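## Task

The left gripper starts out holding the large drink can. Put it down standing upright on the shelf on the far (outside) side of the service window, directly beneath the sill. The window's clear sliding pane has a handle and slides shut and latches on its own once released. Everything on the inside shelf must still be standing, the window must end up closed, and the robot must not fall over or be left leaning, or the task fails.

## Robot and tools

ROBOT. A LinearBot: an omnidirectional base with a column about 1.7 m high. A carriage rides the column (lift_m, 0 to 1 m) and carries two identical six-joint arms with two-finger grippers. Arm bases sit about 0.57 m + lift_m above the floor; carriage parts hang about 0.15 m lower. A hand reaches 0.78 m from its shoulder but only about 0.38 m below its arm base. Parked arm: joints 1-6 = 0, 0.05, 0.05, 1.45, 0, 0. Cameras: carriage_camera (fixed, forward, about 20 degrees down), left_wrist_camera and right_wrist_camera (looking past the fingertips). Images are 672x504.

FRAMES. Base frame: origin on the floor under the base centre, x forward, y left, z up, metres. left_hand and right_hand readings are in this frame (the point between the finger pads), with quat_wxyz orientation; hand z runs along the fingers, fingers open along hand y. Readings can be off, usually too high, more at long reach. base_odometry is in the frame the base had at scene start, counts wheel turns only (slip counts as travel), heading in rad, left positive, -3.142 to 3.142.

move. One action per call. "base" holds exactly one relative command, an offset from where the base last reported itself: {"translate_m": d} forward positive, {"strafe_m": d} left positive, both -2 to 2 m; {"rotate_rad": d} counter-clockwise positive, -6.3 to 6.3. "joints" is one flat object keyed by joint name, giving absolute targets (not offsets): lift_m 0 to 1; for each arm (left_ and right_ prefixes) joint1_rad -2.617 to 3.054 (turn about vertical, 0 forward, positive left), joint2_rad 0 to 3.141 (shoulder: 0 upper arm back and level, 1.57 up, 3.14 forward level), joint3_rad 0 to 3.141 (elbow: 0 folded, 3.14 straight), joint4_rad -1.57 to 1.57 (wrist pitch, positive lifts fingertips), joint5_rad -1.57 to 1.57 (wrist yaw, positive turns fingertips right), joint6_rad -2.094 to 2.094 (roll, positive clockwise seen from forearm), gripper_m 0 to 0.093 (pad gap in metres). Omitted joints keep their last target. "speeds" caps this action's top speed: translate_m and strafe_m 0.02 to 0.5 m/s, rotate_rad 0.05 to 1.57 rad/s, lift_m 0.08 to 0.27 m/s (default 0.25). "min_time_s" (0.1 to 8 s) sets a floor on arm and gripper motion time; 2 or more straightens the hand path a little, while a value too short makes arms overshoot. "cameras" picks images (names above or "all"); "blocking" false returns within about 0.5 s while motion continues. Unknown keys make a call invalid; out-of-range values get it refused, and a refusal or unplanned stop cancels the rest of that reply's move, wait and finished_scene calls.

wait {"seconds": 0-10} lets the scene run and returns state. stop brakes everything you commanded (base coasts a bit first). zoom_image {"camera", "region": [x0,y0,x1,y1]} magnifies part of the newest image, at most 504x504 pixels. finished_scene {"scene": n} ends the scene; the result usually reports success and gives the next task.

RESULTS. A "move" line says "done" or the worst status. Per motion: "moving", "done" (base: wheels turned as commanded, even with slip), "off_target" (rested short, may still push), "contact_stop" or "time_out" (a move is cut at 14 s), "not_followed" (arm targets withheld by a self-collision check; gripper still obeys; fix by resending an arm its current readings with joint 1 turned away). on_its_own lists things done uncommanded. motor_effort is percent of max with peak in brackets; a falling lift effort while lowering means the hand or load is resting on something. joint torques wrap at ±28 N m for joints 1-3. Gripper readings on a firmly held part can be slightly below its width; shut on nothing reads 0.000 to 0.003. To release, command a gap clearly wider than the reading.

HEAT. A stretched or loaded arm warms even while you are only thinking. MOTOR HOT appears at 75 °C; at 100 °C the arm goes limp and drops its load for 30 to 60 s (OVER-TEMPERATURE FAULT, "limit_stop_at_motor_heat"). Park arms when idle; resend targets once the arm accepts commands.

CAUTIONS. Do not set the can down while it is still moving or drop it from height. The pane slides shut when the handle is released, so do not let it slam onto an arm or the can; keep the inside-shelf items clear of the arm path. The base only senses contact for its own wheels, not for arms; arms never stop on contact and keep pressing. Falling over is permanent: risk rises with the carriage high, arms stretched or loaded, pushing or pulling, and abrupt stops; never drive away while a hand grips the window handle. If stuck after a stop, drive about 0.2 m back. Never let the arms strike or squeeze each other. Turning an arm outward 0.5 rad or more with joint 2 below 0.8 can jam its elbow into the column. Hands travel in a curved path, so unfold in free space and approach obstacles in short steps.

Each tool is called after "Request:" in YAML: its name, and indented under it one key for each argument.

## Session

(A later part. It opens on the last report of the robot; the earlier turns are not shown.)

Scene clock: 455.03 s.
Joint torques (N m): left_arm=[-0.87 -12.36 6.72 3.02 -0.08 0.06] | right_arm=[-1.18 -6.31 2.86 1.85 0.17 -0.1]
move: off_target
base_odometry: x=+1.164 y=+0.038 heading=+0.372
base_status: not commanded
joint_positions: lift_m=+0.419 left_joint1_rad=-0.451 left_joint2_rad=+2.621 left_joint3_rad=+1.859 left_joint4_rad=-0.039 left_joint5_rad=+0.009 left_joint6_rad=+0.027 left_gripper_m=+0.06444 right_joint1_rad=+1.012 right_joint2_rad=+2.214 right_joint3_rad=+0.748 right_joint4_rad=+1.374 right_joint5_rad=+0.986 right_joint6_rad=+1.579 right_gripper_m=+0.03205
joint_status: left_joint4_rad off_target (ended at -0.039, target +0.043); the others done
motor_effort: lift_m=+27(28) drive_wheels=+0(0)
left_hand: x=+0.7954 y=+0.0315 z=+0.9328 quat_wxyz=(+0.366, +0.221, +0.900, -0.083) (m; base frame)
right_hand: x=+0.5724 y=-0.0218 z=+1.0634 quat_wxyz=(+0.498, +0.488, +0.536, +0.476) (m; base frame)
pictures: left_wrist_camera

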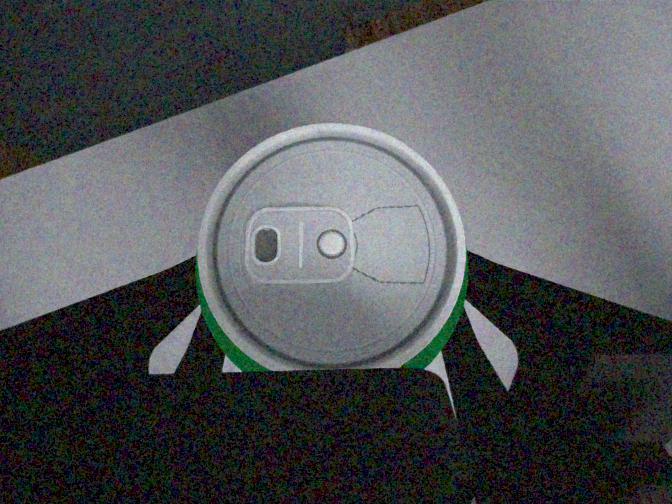

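Request:
move:
  joints: {"left_joint2_rad": 2.637, "left_joint3_rad": 1.869, "left_joint4_rad": 0.058}
  min_time_s: 1
  cameras: ["left_wrist_camera"]

Scene clock: 460.73 s.
Joint torques (N m): left_arm=[-0.79 -12.26 6.63 3.03 -0.06 0.05] | right_arm=[-1.18 -6.31 2.88 1.85 0.18 -0.1]
move: off_target
base_odometry: x=+1.164 y=+0.038 heading=+0.372
base_status: not commanded
joint_positions: lift_m=+0.419 left_joint1_rad=-0.451 left_joint2_rad=+2.639 left_joint3_rad=+1.859 left_joint4_rad=-0.024 left_joint5_rad=+0.009 left_joint6_rad=+0.027 left_gripper_m=+0.06444 right_joint1_rad=+1.012 right_joint2_rad=+2.214 right_joint3_rad=+0.748 right_joint4_rad=+1.374 right_joint5_rad=+0.986 right_joint6_rad=+1.579 right_gripper_m=+0.03205
joint_status: left_joint4_rad off_target (ended at -0.024, target +0.058); the others done
motor_effort: lift_m=+27(28) drive_wheels=+0(0)
left_hand: x=+0.7949 y=+0.0318 z=+0.9238 quat_wxyz=(+0.365, +0.221, +0.901, -0.083) (m; base frame)
right_hand: x=+0.5724 y=-0.0218 z=+1.0634 quat_wxyz=(+0.498, +0.488, +0.536, +0.476) (m; base frame)
pictures: left_wrist_camera

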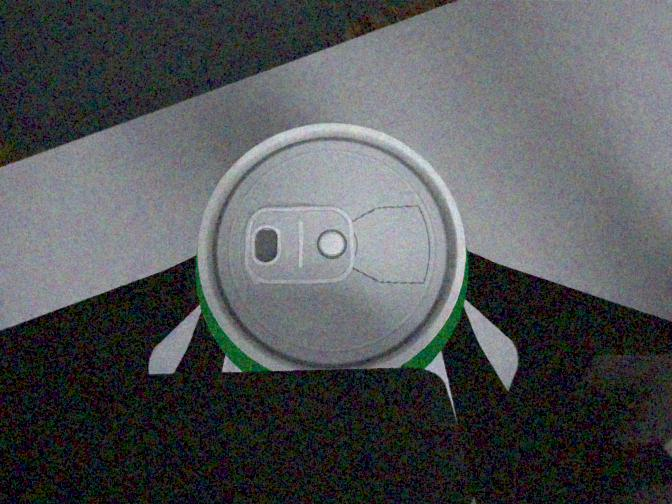

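Request:
move:
  joints: {"left_joint2_rad": 2.655, "left_joint3_rad": 1.869, "left_joint4_rad": 0.075}
  min_time_s: 1
  cameras: ["left_wrist_camera"]

Scene clock: 465.13 s.
Joint torques (N m): left_arm=[-0.75 -12.22 6.5 3.02 -0.07 0.07] | right_arm=[-1.18 -6.3 2.88 1.86 0.18 -0.1]
move: off_target
base_odometry: x=+1.164 y=+0.038 heading=+0.372
base_status: not commanded
joint_positions: lift_m=+0.419 left_joint1_rad=-0.451 left_joint2_rad=+2.656 left_joint3_rad=+1.859 left_joint4_rad=-0.007 left_joint5_rad=+0.009 left_joint6_rad=+0.027 left_gripper_m=+0.06444 right_joint1_rad=+1.012 right_joint2_rad=+2.214 right_joint3_rad=+0.748 right_joint4_rad=+1.374 right_joint5_rad=+0.986 right_joint6_rad=+1.579 right_gripper_m=+0.03205
joint_status: left_joint4_rad off_target (ended at -0.007, target +0.075); the others done
motor_effort: lift_m=+24(28) drive_wheels=+0(0)
left_hand: x=+0.7948 y=+0.0318 z=+0.9164 quat_wxyz=(+0.365, +0.221, +0.901, -0.083) (m; base frame)
right_hand: x=+0.5724 y=-0.0218 z=+1.0634 quat_wxyz=(+0.498, +0.488, +0.536, +0.476) (m; base frame)
pictures: left_wrist_camera

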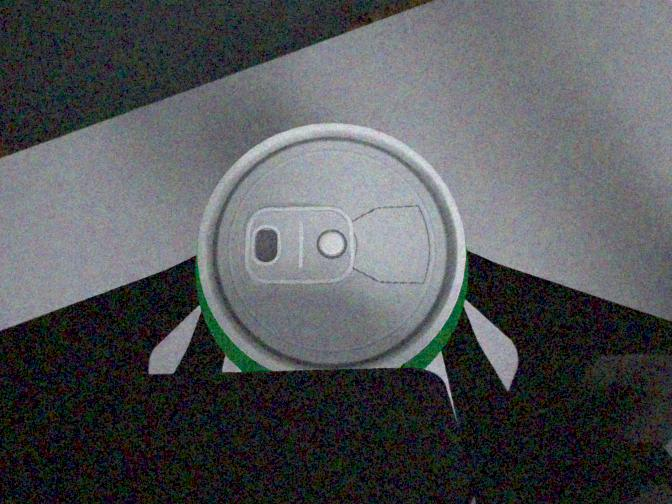

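Request:
move:
  joints: {"left_joint2_rad": 2.675, "left_joint3_rad": 1.869, "left_joint4_rad": 0.095}
  min_time_s: 1
  cameras: ["left_wrist_camera"]

Scene clock: 469.43 s.
Joint torques (N m): left_arm=[-0.75 -11.69 6.57 2.86 -0.05 0.06] | right_arm=[-1.2 -6.32 2.88 1.85 0.18 -0.1]
move: off_target
base_odometry: x=+1.164 y=+0.038 heading=+0.372
base_status: not commanded
joint_positions: lift_m=+0.419 left_joint1_rad=-0.451 left_joint2_rad=+2.670 left_joint3_rad=+1.859 left_joint4_rad=+0.031 left_joint5_rad=+0.009 left_joint6_rad=+0.027 left_gripper_m=+0.06444 right_joint1_rad=+1.012 right_joint2_rad=+2.214 right_joint3_rad=+0.748 right_joint4_rad=+1.374 right_joint5_rad=+0.986 right_joint6_rad=+1.579 right_gripper_m=+0.03205
joint_status: left_joint4_rad off_target (ended at +0.031, target +0.095); the others done
motor_effort: lift_m=+25(28) drive_wheels=+0(0)
left_hand: x=+0.7986 y=+0.0300 z=+0.9145 quat_wxyz=(+0.376, +0.220, +0.896, -0.085) (m; base frame)
right_hand: x=+0.5724 y=-0.0218 z=+1.0634 quat_wxyz=(+0.498, +0.488, +0.536, +0.476) (m; base frame)
pictures: left_wrist_camera

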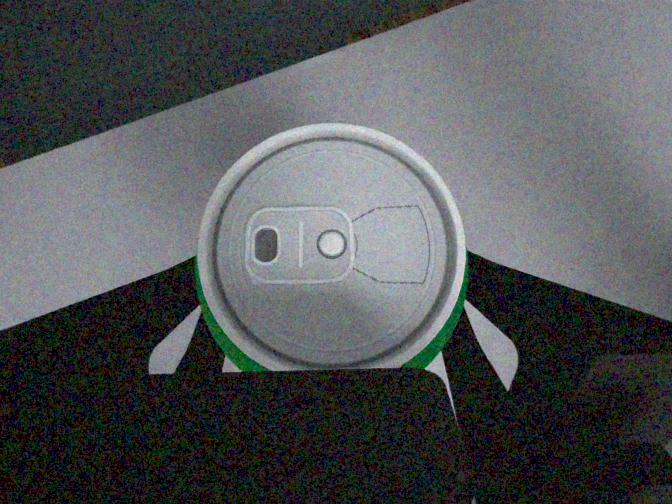

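Request:
move:
  joints: {"left_joint2_rad": 2.695, "left_joint3_rad": 1.869, "left_joint4_rad": 0.07}
  min_time_s: 1
  cameras: ["left_wrist_camera"]

Scene clock: 480.47 s.
Joint torques (N m): left_arm=[-0.81 -10.65 6.54 2.43 -0.05 0.08] | right_arm=[-1.2 -6.31 2.88 1.85 0.18 -0.1]
move: done
base_odometry: x=+1.164 y=+0.038 heading=+0.372
base_status: not commanded
joint_positions: lift_m=+0.419 left_joint1_rad=-0.451 left_joint2_rad=+2.676 left_joint3_rad=+1.859 left_joint4_rad=+0.046 left_joint5_rad=+0.009 left_joint6_rad=+0.027 left_gripper_m=+0.06444 right_joint1_rad=+1.012 right_joint2_rad=+2.214 right_joint3_rad=+0.748 right_joint4_rad=+1.374 right_joint5_rad=+0.986 right_joint6_rad=+1.579 right_gripper_m=+0.03205
joint_status: all done
motor_effort: lift_m=+27(28) drive_wheels=+0(0)
left_hand: x=+0.7997 y=+0.0294 z=+0.9132 quat_wxyz=(+0.379, +0.220, +0.895, -0.086) (m; base frame)
right_hand: x=+0.5724 y=-0.0218 z=+1.0634 quat_wxyz=(+0.498, +0.488, +0.536, +0.476) (m; base frame)
pictures: left_wrist_camera

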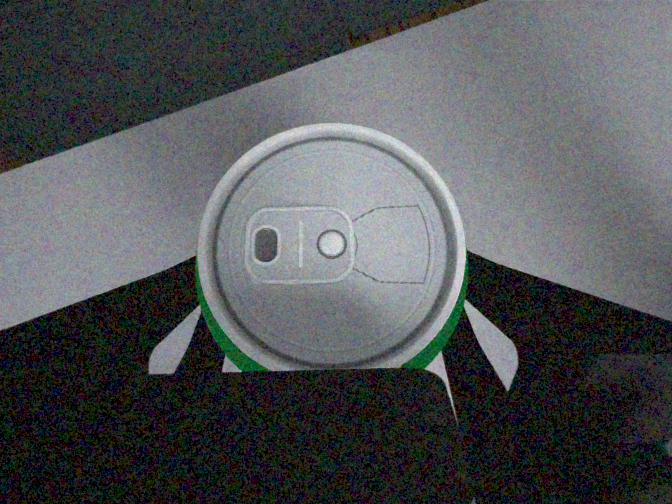

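Request:
move:
  joints: {"left_gripper_m": 0.09}
  min_time_s: 2.5
  cameras: ["all"]

Scene clock: 504.57 s.
Joint torques (N m): left_arm=[-0.79 -10.59 6.57 2.3 -0.08 0.08] | right_arm=[-1.17 -6.3 2.88 1.84 0.18 -0.1]
move: done
base_odometry: x=+1.164 y=+0.038 heading=+0.372
base_status: not commanded
joint_positions: lift_m=+0.419 left_joint1_rad=-0.451 left_joint2_rad=+2.676 left_joint3_rad=+1.859 left_joint4_rad=+0.055 left_joint5_rad=+0.009 left_joint6_rad=+0.027 left_gripper_m=+0.08995 right_joint1_rad=+1.012 right_joint2_rad=+2.214 right_joint3_rad=+0.748 right_joint4_rad=+1.374 right_joint5_rad=+0.986 right_joint6_rad=+1.579 right_gripper_m=+0.03205
joint_status: all done
motor_effort: lift_m=+27(28) drive_wheels=+0(0)
left_hand: x=+0.8012 y=+0.0287 z=+0.9149 quat_wxyz=(+0.384, +0.219, +0.893, -0.087) (m; base frame)
right_hand: x=+0.5724 y=-0.0218 z=+1.0634 quat_wxyz=(+0.498, +0.488, +0.536, +0.476) (m; base frame)
pictures: carriage_camera, left_wrist_camera, right_wrist_camera

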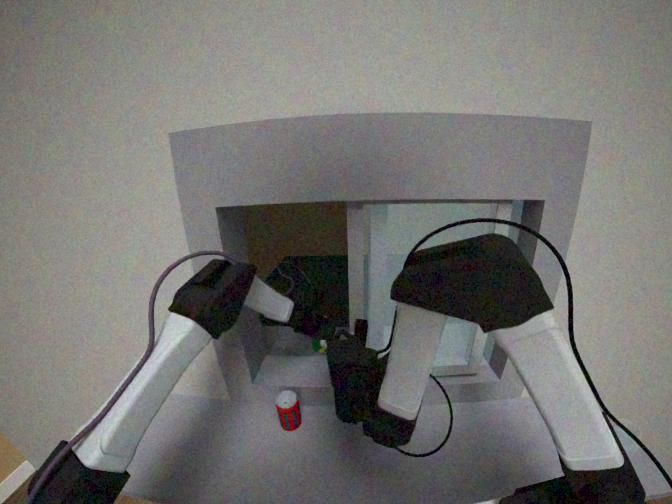

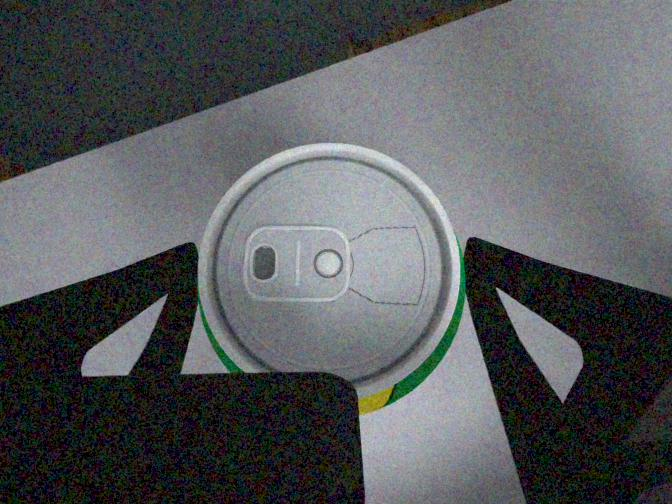

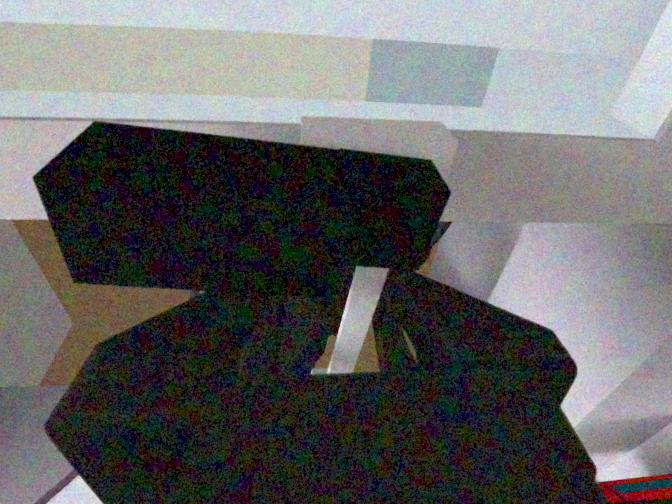

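Request:
move:
  joints: {"left_joint2_rad": 2.60}
  min_time_s: 1.2

Request:
move:
  joints: {"left_joint1_rad": -0.457, "left_joint2_rad": 2.25, "left_joint3_rad": 1.40, "left_joint4_rad": 0.15, "left_joint5_rad": 0.01}
  min_time_s: 2.0
  cameras: ["left_wrist_camera", "carriage_camera"]

Scene clock: 537.30 s.
Joint torques (N m): left_arm=[-0.83 -16.64 6.56 2.3 -0.07 0.07] | right_arm=[-1.2 -6.32 2.89 1.86 0.18 -0.1]
move: done
base_odometry: x=+1.164 y=+0.038 heading=+0.372
base_status: not commanded
joint_positions: lift_m=+0.419 left_joint1_rad=-0.451 left_joint2_rad=+2.656 left_joint3_rad=+1.859 left_joint4_rad=+0.058 left_joint5_rad=+0.009 left_joint6_rad=+0.027 left_gripper_m=+0.08995 right_joint1_rad=+1.012 right_joint2_rad=+2.214 right_joint3_rad=+0.748 right_joint4_rad=+1.374 right_joint5_rad=+0.986 right_joint6_rad=+1.579 right_gripper_m=+0.03205
joint_status: all done
motor_effort: lift_m=+24(28) drive_wheels=+0(0)
left_hand: x=+0.8049 y=+0.0269 z=+0.9279 quat_wxyz=(+0.394, +0.218, +0.888, -0.089) (m; base frame)
right_hand: x=+0.5724 y=-0.0218 z=+1.0634 quat_wxyz=(+0.498, +0.488, +0.536, +0.476) (m; base frame)
pictures: none

Scene clock: 539.60 s.
Joint torques (N m): left_arm=[-0.75 -14.26 5.07 2.33 -0.06 0.06] | right_arm=[-1.18 -6.31 2.86 1.85 0.18 -0.1]
move: done
base_odometry: x=+1.164 y=+0.038 heading=+0.372
base_status: not commanded
joint_positions: lift_m=+0.419 left_joint1_rad=-0.451 left_joint2_rad=+2.301 left_joint3_rad=+1.405 left_joint4_rad=+0.135 left_joint5_rad=+0.009 left_joint6_rad=+0.027 left_gripper_m=+0.08995 right_joint1_rad=+1.012 right_joint2_rad=+2.214 right_joint3_rad=+0.748 right_joint4_rad=+1.374 right_joint5_rad=+0.986 right_joint6_rad=+1.579 right_gripper_m=+0.03205
joint_status: all done
motor_effort: lift_m=+26(29) drive_wheels=+0(0)
left_hand: x=+0.7371 y=+0.0597 z=+0.9768 quat_wxyz=(+0.384, +0.219, +0.893, -0.087) (m; base frame)
right_hand: x=+0.5724 y=-0.0218 z=+1.0634 quat_wxyz=(+0.498, +0.488, +0.536, +0.476) (m; base frame)
pictures: carriage_camera, left_wrist_camera

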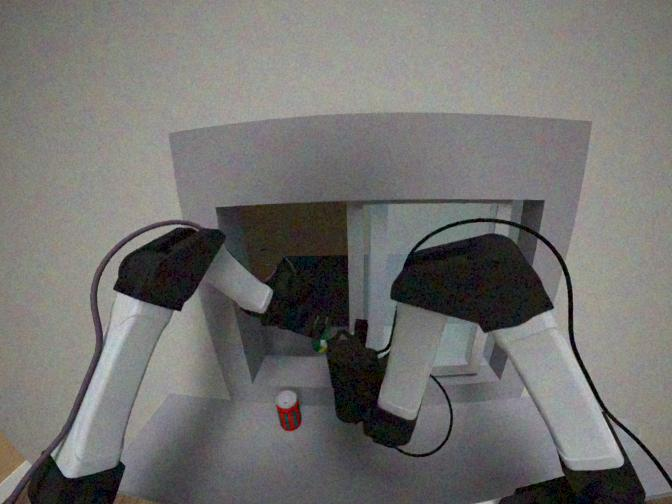

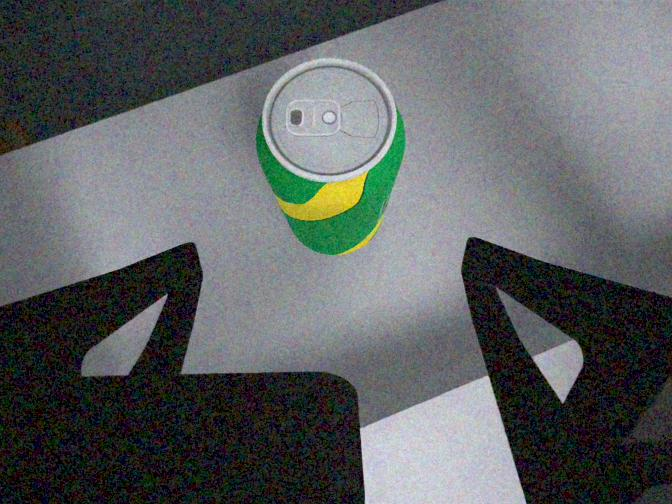

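Request:
move:
  joints: {"left_joint1_rad": -0.457, "left_joint2_rad": 1.13, "left_joint3_rad": 0.64, "left_joint4_rad": -0.14, "left_joint5_rad": 0.0, "left_gripper_m": 0.04}
  min_time_s: 2.0

Request:
move:
  joints: {"left_joint2_rad": 0.7, "left_joint3_rad": 0.4, "left_joint4_rad": -0.1}

Request:
move:
  joints: {"left_joint1_rad": 0.0, "left_joint2_rad": 0.05, "left_joint3_rad": 0.05, "left_joint4_rad": 1.45, "left_joint5_rad": 0.0, "left_joint6_rad": 0.0}
  cameras: ["carriage_camera", "right_wrist_camera"]

Scene clock: 553.87 s.
Joint torques (N m): left_arm=[-0.77 -4.51 6.04 2.3 -0.17 0.06] | right_arm=[-1.2 -6.31 2.88 1.85 0.18 -0.1]
move: done
base_odometry: x=+1.164 y=+0.038 heading=+0.372
base_status: not commanded
joint_positions: lift_m=+0.419 left_joint1_rad=-0.451 left_joint2_rad=+1.149 left_joint3_rad=+0.644 left_joint4_rad=-0.140 left_joint5_rad=+0.009 left_joint6_rad=+0.027 left_gripper_m=+0.04009 right_joint1_rad=+1.012 right_joint2_rad=+2.214 right_joint3_rad=+0.748 right_joint4_rad=+1.374 right_joint5_rad=+0.986 right_joint6_rad=+1.579 right_gripper_m=+0.03205
joint_status: all done
motor_effort: lift_m=+25(29) drive_wheels=+0(0)
left_hand: x=+0.5374 y=+0.1564 z=+1.1312 quat_wxyz=(+0.436, +0.214, +0.869, -0.098) (m; base frame)
right_hand: x=+0.5724 y=-0.0218 z=+1.0635 quat_wxyz=(+0.498, +0.488, +0.536, +0.476) (m; base frame)
pictures: none

Scene clock: 554.93 s.
Joint torques (N m): left_arm=[-0.75 -1.2 6.24 2.67 -0.17 0.07] | right_arm=[-1.18 -6.32 2.88 1.85 0.18 -0.1]
move: done
base_odometry: x=+1.164 y=+0.038 heading=+0.372
base_status: not commanded
joint_positions: lift_m=+0.419 left_joint1_rad=-0.451 left_joint2_rad=+0.707 left_joint3_rad=+0.405 left_joint4_rad=-0.117 left_joint5_rad=+0.009 left_joint6_rad=+0.027 left_gripper_m=+0.04009 right_joint1_rad=+1.012 right_joint2_rad=+2.214 right_joint3_rad=+0.748 right_joint4_rad=+1.374 right_joint5_rad=+0.986 right_joint6_rad=+1.579 right_gripper_m=+0.03205
joint_status: all done
motor_effort: lift_m=+27(27) drive_wheels=+0(0)
left_hand: x=+0.4869 y=+0.1808 z=+1.1600 quat_wxyz=(+0.531, +0.201, +0.814, -0.118) (m; base frame)
right_hand: x=+0.5724 y=-0.0218 z=+1.0635 quat_wxyz=(+0.498, +0.488, +0.536, +0.476) (m; base frame)
pictures: none

Scene clock: 556.73 s.
Joint torques (N m): left_arm=[0.57 2.35 4.1 -0.09 -0.18 -0.07] | right_arm=[-1.2 -6.31 2.88 1.85 0.18 -0.1]
move: done
base_odometry: x=+1.164 y=+0.038 heading=+0.372
base_status: not commanded
joint_positions: lift_m=+0.419 left_joint1_rad=-0.007 left_joint2_rad=+0.058 left_joint3_rad=+0.054 left_joint4_rad=+1.442 left_joint5_rad=+0.009 left_joint6_rad=+0.013 left_gripper_m=+0.04008 right_joint1_rad=+1.012 right_joint2_rad=+2.214 right_joint3_rad=+0.748 right_joint4_rad=+1.374 right_joint5_rad=+0.986 right_joint6_rad=+1.579 right_gripper_m=+0.03205
joint_status: all done
motor_effort: lift_m=+26(28) drive_wheels=+0(0)
left_hand: x=+0.2541 y=+0.3101 z=+1.4255 quat_wxyz=(+0.998, +0.005, +0.066, +0.002) (m; base frame)
right_hand: x=+0.5724 y=-0.0218 z=+1.0635 quat_wxyz=(+0.498, +0.488, +0.536, +0.476) (m; base frame)
pictures: carriage_camera, right_wrist_camera

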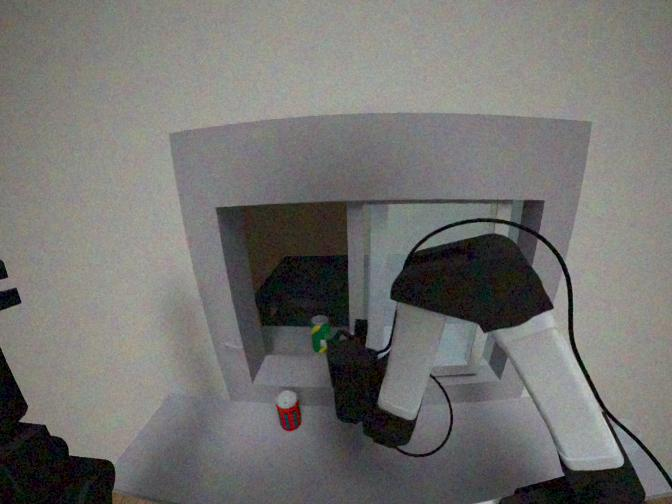

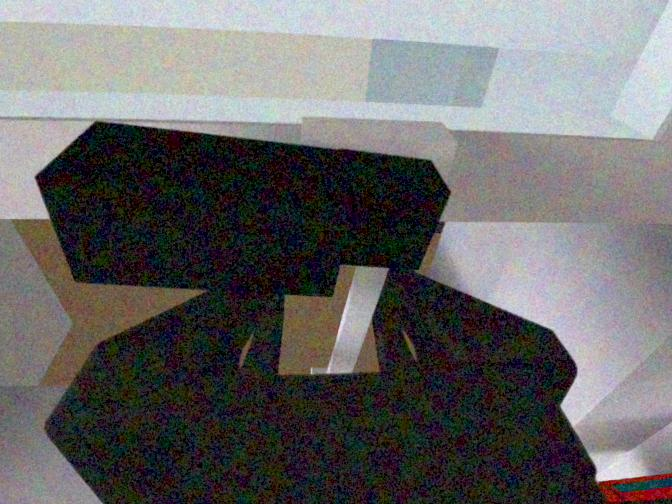

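Request:
move:
  joints: {"right_joint1_rad": 1.155, "right_joint2_rad": 2.44, "right_joint3_rad": 1.30, "right_joint4_rad": 1.10, "right_joint5_rad": 1.105}
  min_time_s: 3

Request:
move:
  joints: {"right_joint1_rad": 1.205, "right_joint2_rad": 2.59, "right_joint3_rad": 1.635, "right_joint4_rad": 0.945, "right_joint5_rad": 1.14}
  min_time_s: 2
  cameras: ["carriage_camera", "right_wrist_camera"]

Scene clock: 594.90 s.
Joint torques (N m): left_arm=[0.59 2.43 4.12 -0.11 -0.18 -0.09] | right_arm=[0.2 -8.85 6.97 1.87 0.33 -0.1]
move: off_target
base_odometry: x=+1.164 y=+0.038 heading=+0.372
base_status: not commanded
joint_positions: lift_m=+0.419 left_joint1_rad=-0.007 left_joint2_rad=+0.058 left_joint3_rad=+0.054 left_joint4_rad=+1.444 left_joint5_rad=+0.009 left_joint6_rad=+0.012 left_gripper_m=+0.04008 right_joint1_rad=+1.151 right_joint2_rad=+2.430 right_joint3_rad=+1.271 right_joint4_rad=+1.081 right_joint5_rad=+1.075 right_joint6_rad=+1.579 right_gripper_m=+0.03205
joint_status: right_joint5_rad off_target (ended at +1.075, target +1.105); the others done
motor_effort: lift_m=+25(28) drive_wheels=+0(0)
left_hand: x=+0.2537 y=+0.3101 z=+1.4255 quat_wxyz=(+0.998, +0.005, +0.065, +0.002) (m; base frame)
right_hand: x=+0.5754 y=+0.1090 z=+1.0647 quat_wxyz=(+0.487, +0.473, +0.543, +0.494) (m; base frame)
pictures: none

Scene clock: 597.20 s.
Joint torques (N m): left_arm=[0.65 2.25 4.14 -0.09 -0.16 -0.08] | right_arm=[0.12 -10.26 8.09 1.95 0.35 -0.1]
move: off_target
base_odometry: x=+1.164 y=+0.038 heading=+0.372
base_status: not commanded
joint_positions: lift_m=+0.419 left_joint1_rad=-0.007 left_joint2_rad=+0.058 left_joint3_rad=+0.054 left_joint4_rad=+1.444 left_joint5_rad=+0.009 left_joint6_rad=+0.012 left_gripper_m=+0.04008 right_joint1_rad=+1.201 right_joint2_rad=+2.583 right_joint3_rad=+1.599 right_joint4_rad=+0.918 right_joint5_rad=+1.108 right_joint6_rad=+1.579 right_gripper_m=+0.03205
joint_status: right_joint5_rad off_target (ended at +1.108, target +1.140); the others done
motor_effort: lift_m=+26(28) drive_wheels=+0(0)
left_hand: x=+0.2537 y=+0.3101 z=+1.4255 quat_wxyz=(+0.998, +0.005, +0.065, +0.002) (m; base frame)
right_hand: x=+0.5747 y=+0.1736 z=+1.0646 quat_wxyz=(+0.482, +0.470, +0.542, +0.503) (m; base frame)
pictures: carriage_camera, right_wrist_camera

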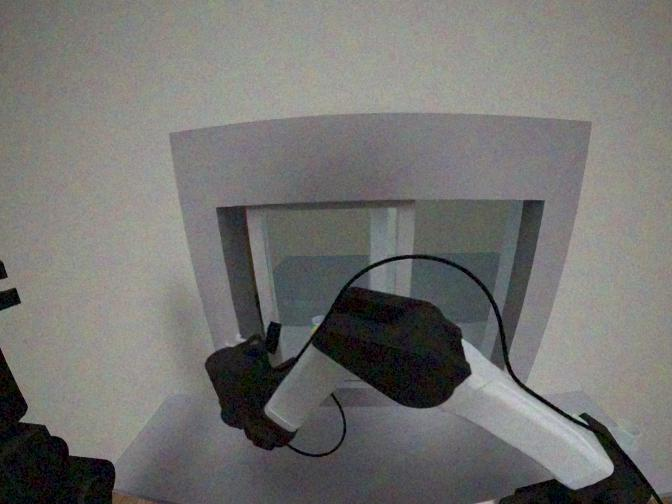

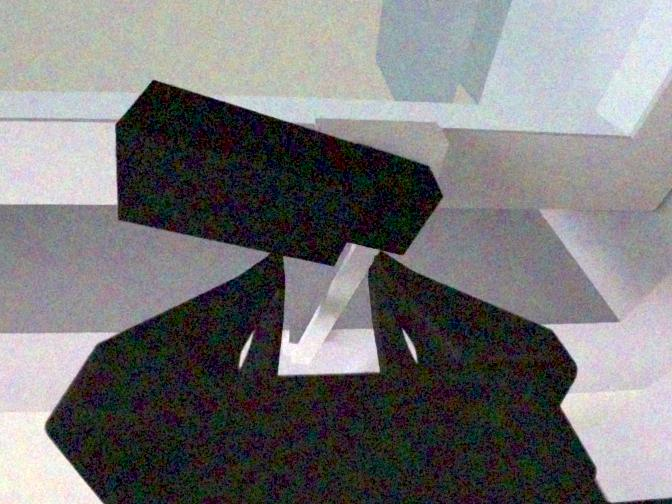

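Request:
move:
  joints: {"right_joint1_rad": 1.25, "right_joint2_rad": 2.80, "right_joint3_rad": 2.075, "right_joint4_rad": 0.75, "right_joint5_rad": 1.198}
  min_time_s: 2.5
  cameras: ["carriage_camera", "right_wrist_camera"]

Scene clock: 613.97 s.
Joint torques (N m): left_arm=[0.57 2.35 4.19 -0.1 -0.14 -0.08] | right_arm=[0.35 -11.36 8.96 1.79 0.16 -0.1]
move: done
base_odometry: x=+1.164 y=+0.038 heading=+0.372
base_status: not commanded
joint_positions: lift_m=+0.419 left_joint1_rad=-0.007 left_joint2_rad=+0.058 left_joint3_rad=+0.054 left_joint4_rad=+1.444 left_joint5_rad=+0.009 left_joint6_rad=+0.012 left_gripper_m=+0.04008 right_joint1_rad=+1.244 right_joint2_rad=+2.790 right_joint3_rad=+2.035 right_joint4_rad=+0.727 right_joint5_rad=+1.183 right_joint6_rad=+1.579 right_gripper_m=+0.03205
joint_status: all done
motor_effort: lift_m=+25(28) drive_wheels=+0(0)
left_hand: x=+0.2537 y=+0.3101 z=+1.4255 quat_wxyz=(+0.998, +0.005, +0.065, +0.002) (m; base frame)
right_hand: x=+0.5738 y=+0.2303 z=+1.0678 quat_wxyz=(+0.487, +0.482, +0.522, +0.508) (m; base frame)
pictures: carriage_camera, right_wrist_camera

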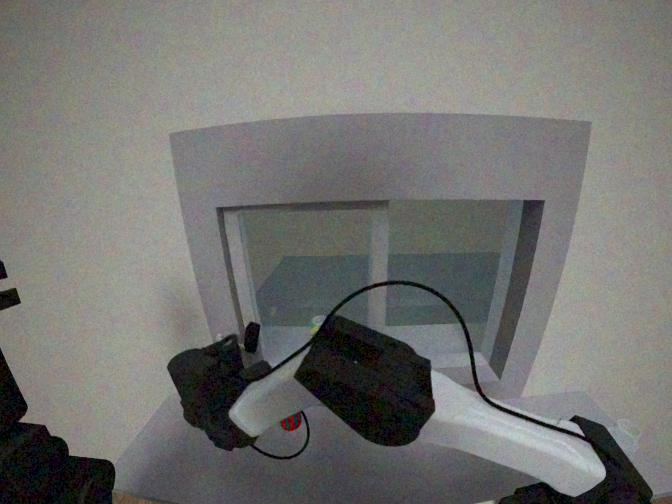

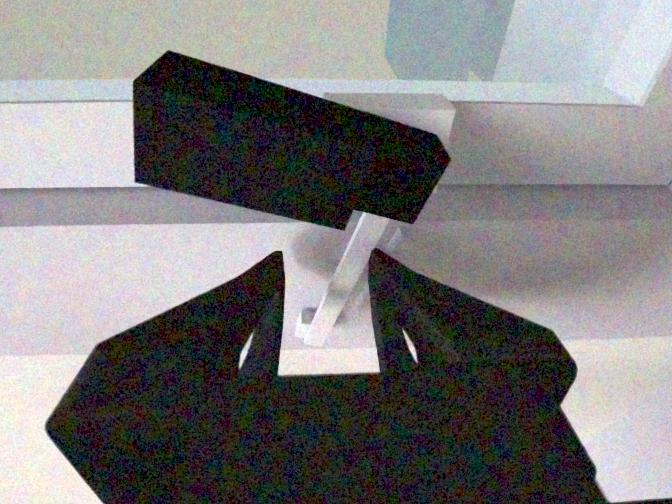

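Request:
zoom_image:
  camera: "right_wrist_camera"
  region: [220, 160, 470, 380]

Request:
zoom_image:
  camera: "carriage_camera"
  region: [160, 190, 420, 450]

Scaled by 2.016 from the camera's 672x504 image, which has a finer 960x720 frame.

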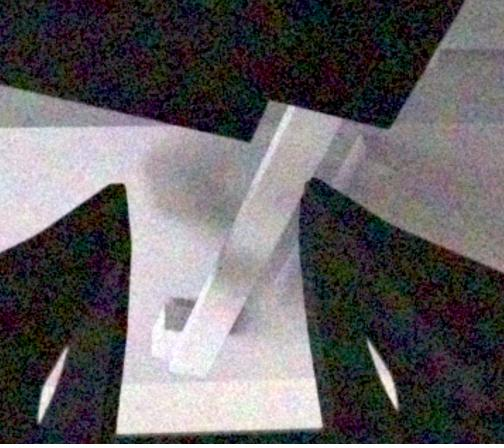

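Scaled by 1.938 from the camera's 672x504 image, which has a finer 960x720 frame.

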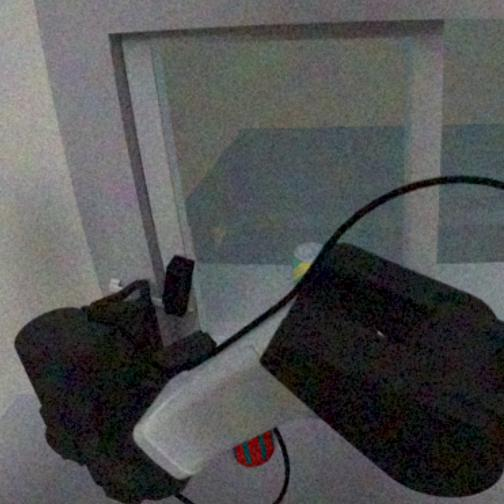

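Request:
move:
  cameras: ["carriage_camera", "right_wrist_camera"]

Request:
zoom_image:
  camera: "right_wrist_camera"
  region: [220, 160, 470, 380]

Scene clock: 642.50 s.
Joint torques (N m): left_arm=[0.58 2.29 4.1 -0.11 -0.17 -0.06] | right_arm=[0.35 -11.37 9.01 1.82 0.16 -0.1]
base_odometry: x=+1.164 y=+0.038 heading=+0.372
base_status: not commanded
joint_positions: lift_m=+0.419 left_joint1_rad=-0.007 left_joint2_rad=+0.058 left_joint3_rad=+0.054 left_joint4_rad=+1.444 left_joint5_rad=+0.009 left_joint6_rad=+0.012 left_gripper_m=+0.04008 right_joint1_rad=+1.244 right_joint2_rad=+2.790 right_joint3_rad=+2.036 right_joint4_rad=+0.727 right_joint5_rad=+1.183 right_joint6_rad=+1.579 right_gripper_m=+0.03205
joint_status: all done
motor_effort: lift_m=+27(28) drive_wheels=+0(0)
left_hand: x=+0.2537 y=+0.3101 z=+1.4255 quat_wxyz=(+0.998, +0.005, +0.065, +0.002) (m; base frame)
right_hand: x=+0.5738 y=+0.2303 z=+1.0679 quat_wxyz=(+0.487, +0.482, +0.522, +0.508) (m; base frame)
pictures: carriage_camera, right_wrist_camera

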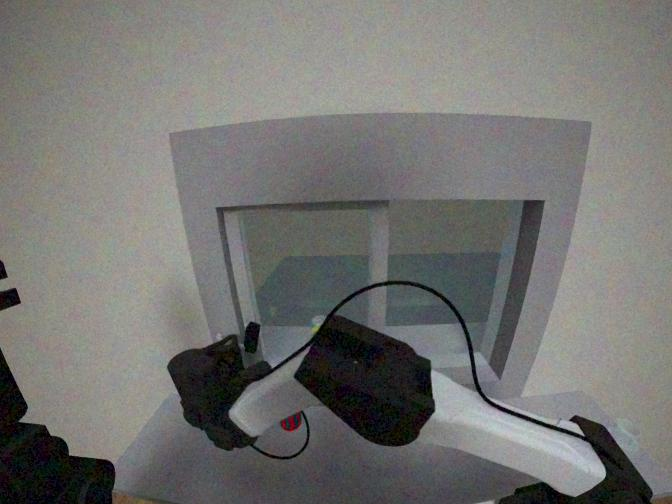

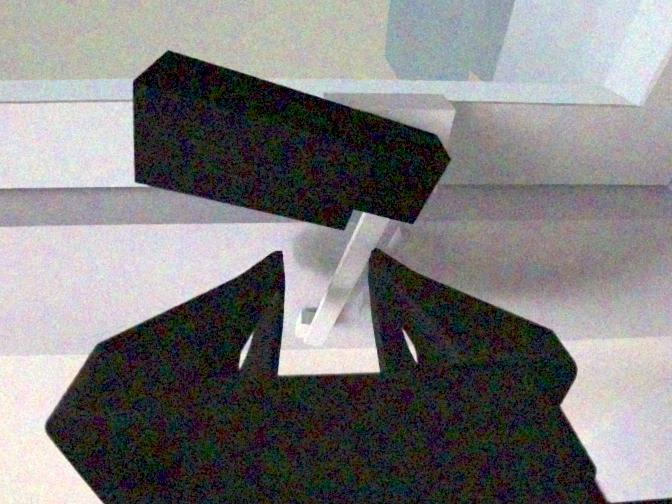

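Scaled by 2.016 from the camera's 672x504 image, which has a finer 960x720 frame.

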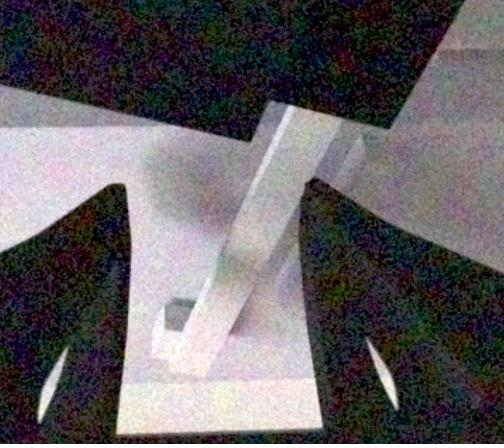

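Request:
zoom_image:
  camera: "carriage_camera"
  region: [190, 190, 290, 340]

Request:
zoom_image:
  camera: "right_wrist_camera"
  region: [280, 190, 420, 360]

Scaled by 3.360 from the camera's 672x504 image, which has a finer 960x720 frame.

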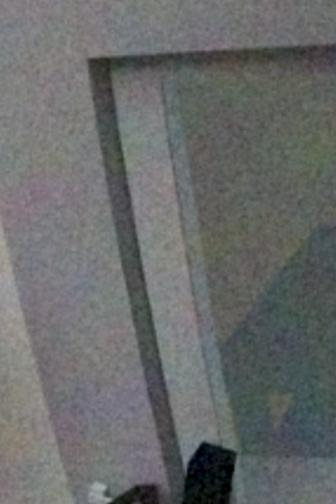

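Scaled by 2.965 from the camera's 672x504 image, which has a finer 960x720 frame.

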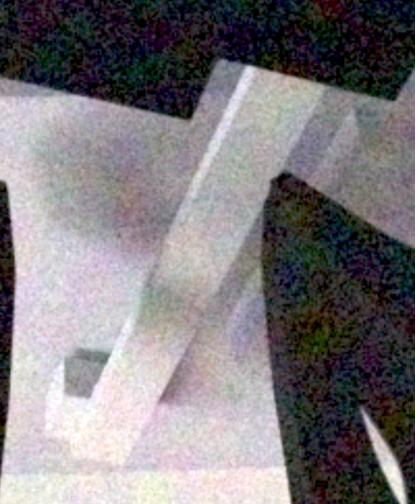

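Request:
move:
  joints: {"right_gripper_m": 0.09}
  min_time_s: 2
  cameras: ["carriage_camera", "right_wrist_camera"]

Request:
zoom_image:
  camera: "right_wrist_camera"
  region: [220, 160, 470, 380]

Request:
zoom_image:
  camera: "carriage_camera"
  region: [190, 190, 290, 340]

Scene clock: 678.30 s.
Joint torques (N m): left_arm=[0.61 2.5 4.22 -0.09 -0.16 -0.06] | right_arm=[0.32 -11.38 8.47 1.71 0.07 -0.1]
move: done
base_odometry: x=+1.164 y=+0.038 heading=+0.372
base_status: not commanded
joint_positions: lift_m=+0.419 left_joint1_rad=-0.007 left_joint2_rad=+0.058 left_joint3_rad=+0.054 left_joint4_rad=+1.444 left_joint5_rad=+0.009 left_joint6_rad=+0.012 left_gripper_m=+0.04008 right_joint1_rad=+1.244 right_joint2_rad=+2.790 right_joint3_rad=+2.042 right_joint4_rad=+0.736 right_joint5_rad=+1.190 right_joint6_rad=+1.579 right_gripper_m=+0.08993
joint_status: all done
motor_effort: lift_m=+25(28) drive_wheels=+0(0)
left_hand: x=+0.2537 y=+0.3101 z=+1.4255 quat_wxyz=(+0.998, +0.005, +0.065, +0.002) (m; base frame)
right_hand: x=+0.5742 y=+0.2299 z=+1.0716 quat_wxyz=(+0.486, +0.487, +0.515, +0.511) (m; base frame)
pictures: carriage_camera, right_wrist_camera

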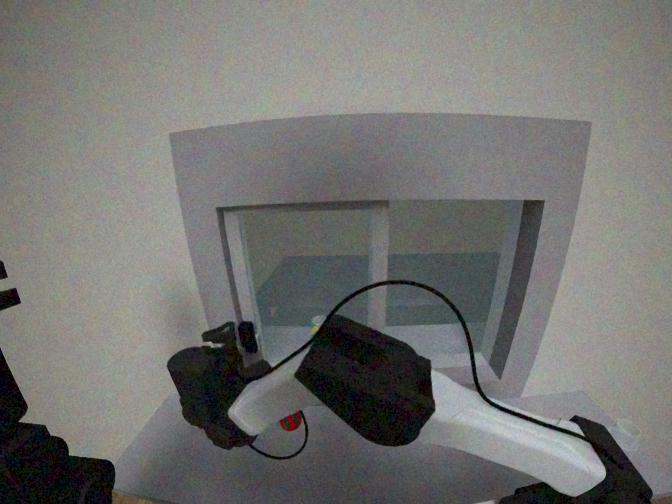

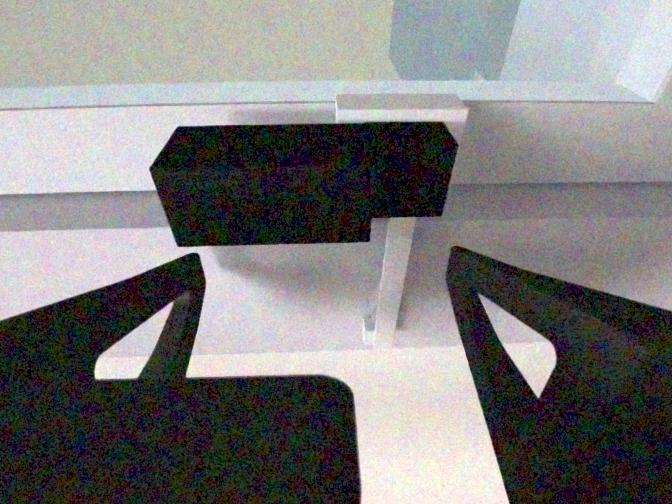

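Scaled by 2.016 from the camera's 672x504 image, which has a finer 960x720 frame.

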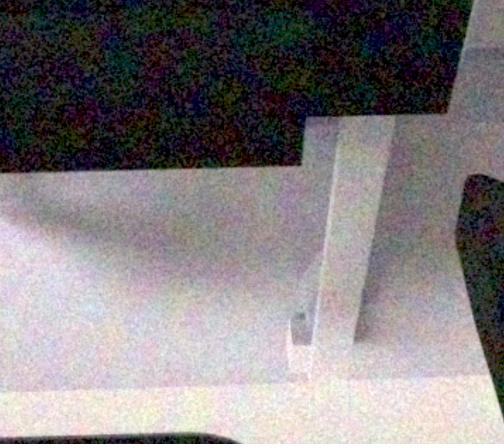

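Scaled by 3.360 from the camera's 672x504 image, which has a finer 960x720 frame.

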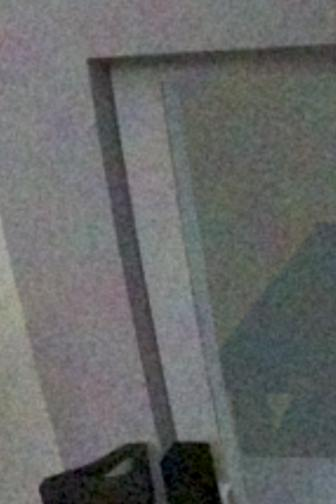

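Request:
move:
  joints: {"right_joint1_rad": 1.375, "right_joint2_rad": 2.69, "right_joint3_rad": 1.86, "right_joint4_rad": 0.84, "right_joint5_rad": 1.295}
  min_time_s: 2
  cameras: ["carriage_camera", "right_wrist_camera"]

Request:
zoom_image:
  camera: "right_wrist_camera"
  region: [240, 100, 490, 350]

Request:
zoom_image:
  camera: "carriage_camera"
  region: [160, 190, 410, 440]

Scene clock: 749.53 s.
Joint torques (N m): left_arm=[0.55 2.37 4.12 -0.12 -0.16 -0.08] | right_arm=[0.54 -16.18 4.49 1.64 0.11 -0.1]
move: done
MOTOR HOT: joint 2 (shoulder) of the right arm reports 79 °C; the controller stops that arm at 100 °C. To cool a motor, set the load down, stop pushing, or move to a pose that needs little force.
base_odometry: x=+1.164 y=+0.038 heading=+0.372
base_status: not commanded
joint_positions: lift_m=+0.419 left_joint1_rad=-0.007 left_joint2_rad=+0.058 left_joint3_rad=+0.054 left_joint4_rad=+1.444 left_joint5_rad=+0.009 left_joint6_rad=+0.012 left_gripper_m=+0.04008 right_joint1_rad=+1.367 right_joint2_rad=+2.750 right_joint3_rad=+1.871 right_joint4_rad=+0.826 right_joint5_rad=+1.286 right_joint6_rad=+1.579 right_gripper_m=+0.08993
joint_status: all done
motor_effort: lift_m=+26(28) drive_wheels=+0(0)
left_hand: x=+0.2537 y=+0.3101 z=+1.4255 quat_wxyz=(+0.998, +0.005, +0.065, +0.002) (m; base frame)
right_hand: x=+0.5028 y=+0.2312 z=+1.0489 quat_wxyz=(+0.487, +0.472, +0.534, +0.505) (m; base frame)
pictures: carriage_camera, right_wrist_camera

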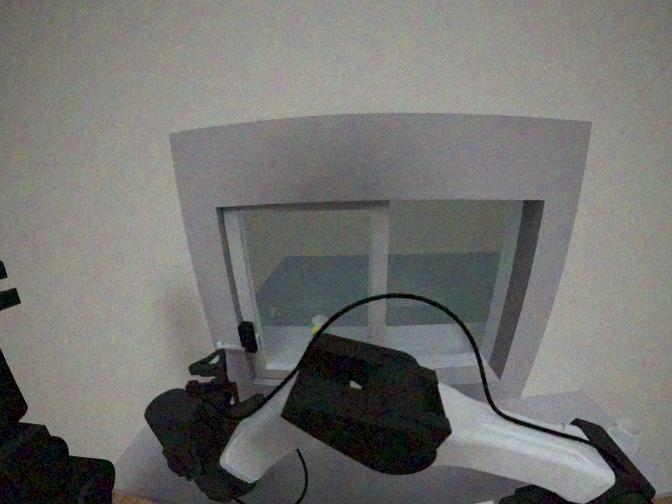

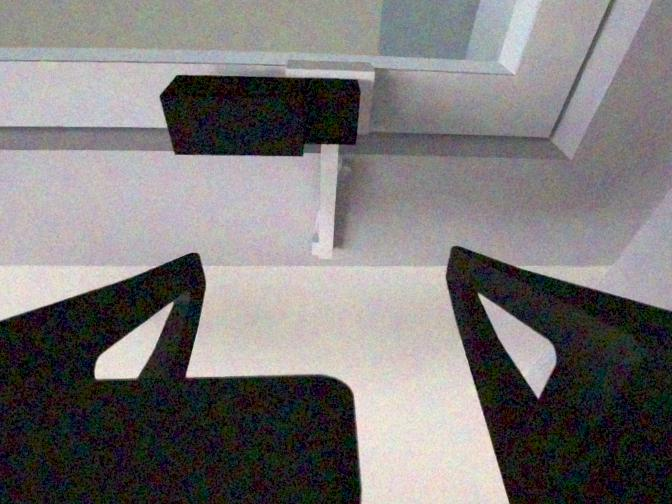

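Scaled by 2.016 from the camera's 672x504 image, which has a finer 960x720 frame.

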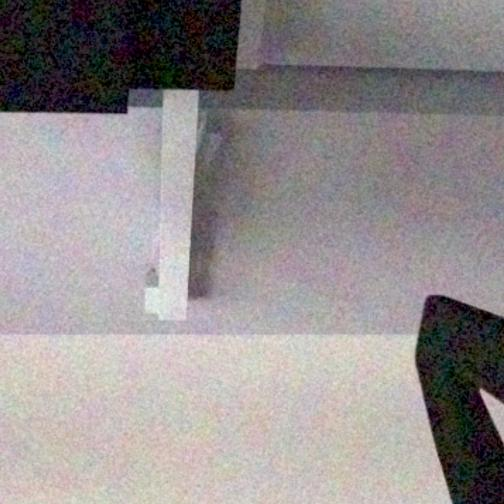

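Scaled by 2.016 from the camera's 672x504 image, which has a finer 960x720 frame.

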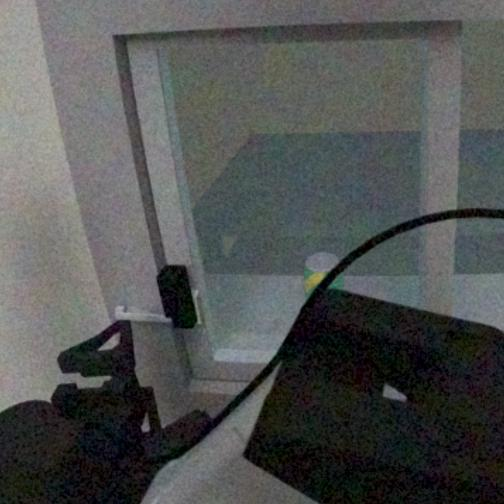

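Request:
zoom_image:
  camera: "carriage_camera"
  region: [190, 190, 290, 340]

Request:
zoom_image:
  camera: "carriage_camera"
  region: [200, 310, 280, 390]

Scaled by 3.360 from the camera's 672x504 image, which has a finer 960x720 frame.

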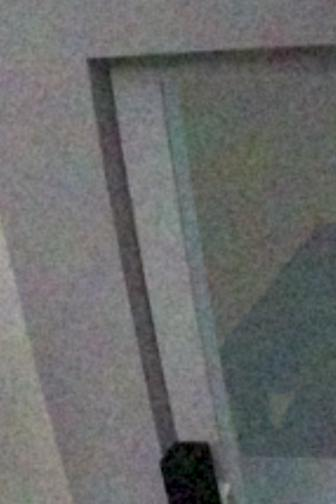

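Scaled by 6.300 from the camera's 672x504 image, which has a finer 960x720 frame.

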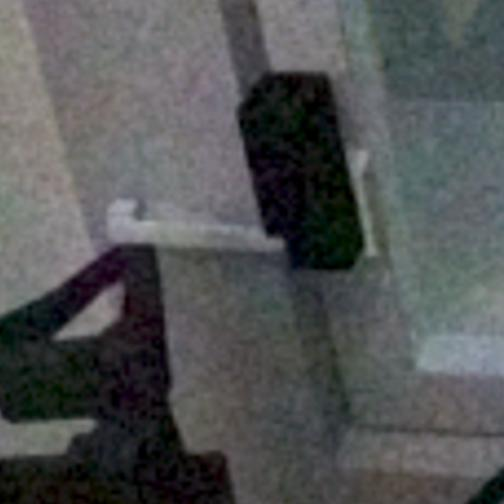

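Request:
finished_scene:
  scene: 2

The scene is finished: the task was done.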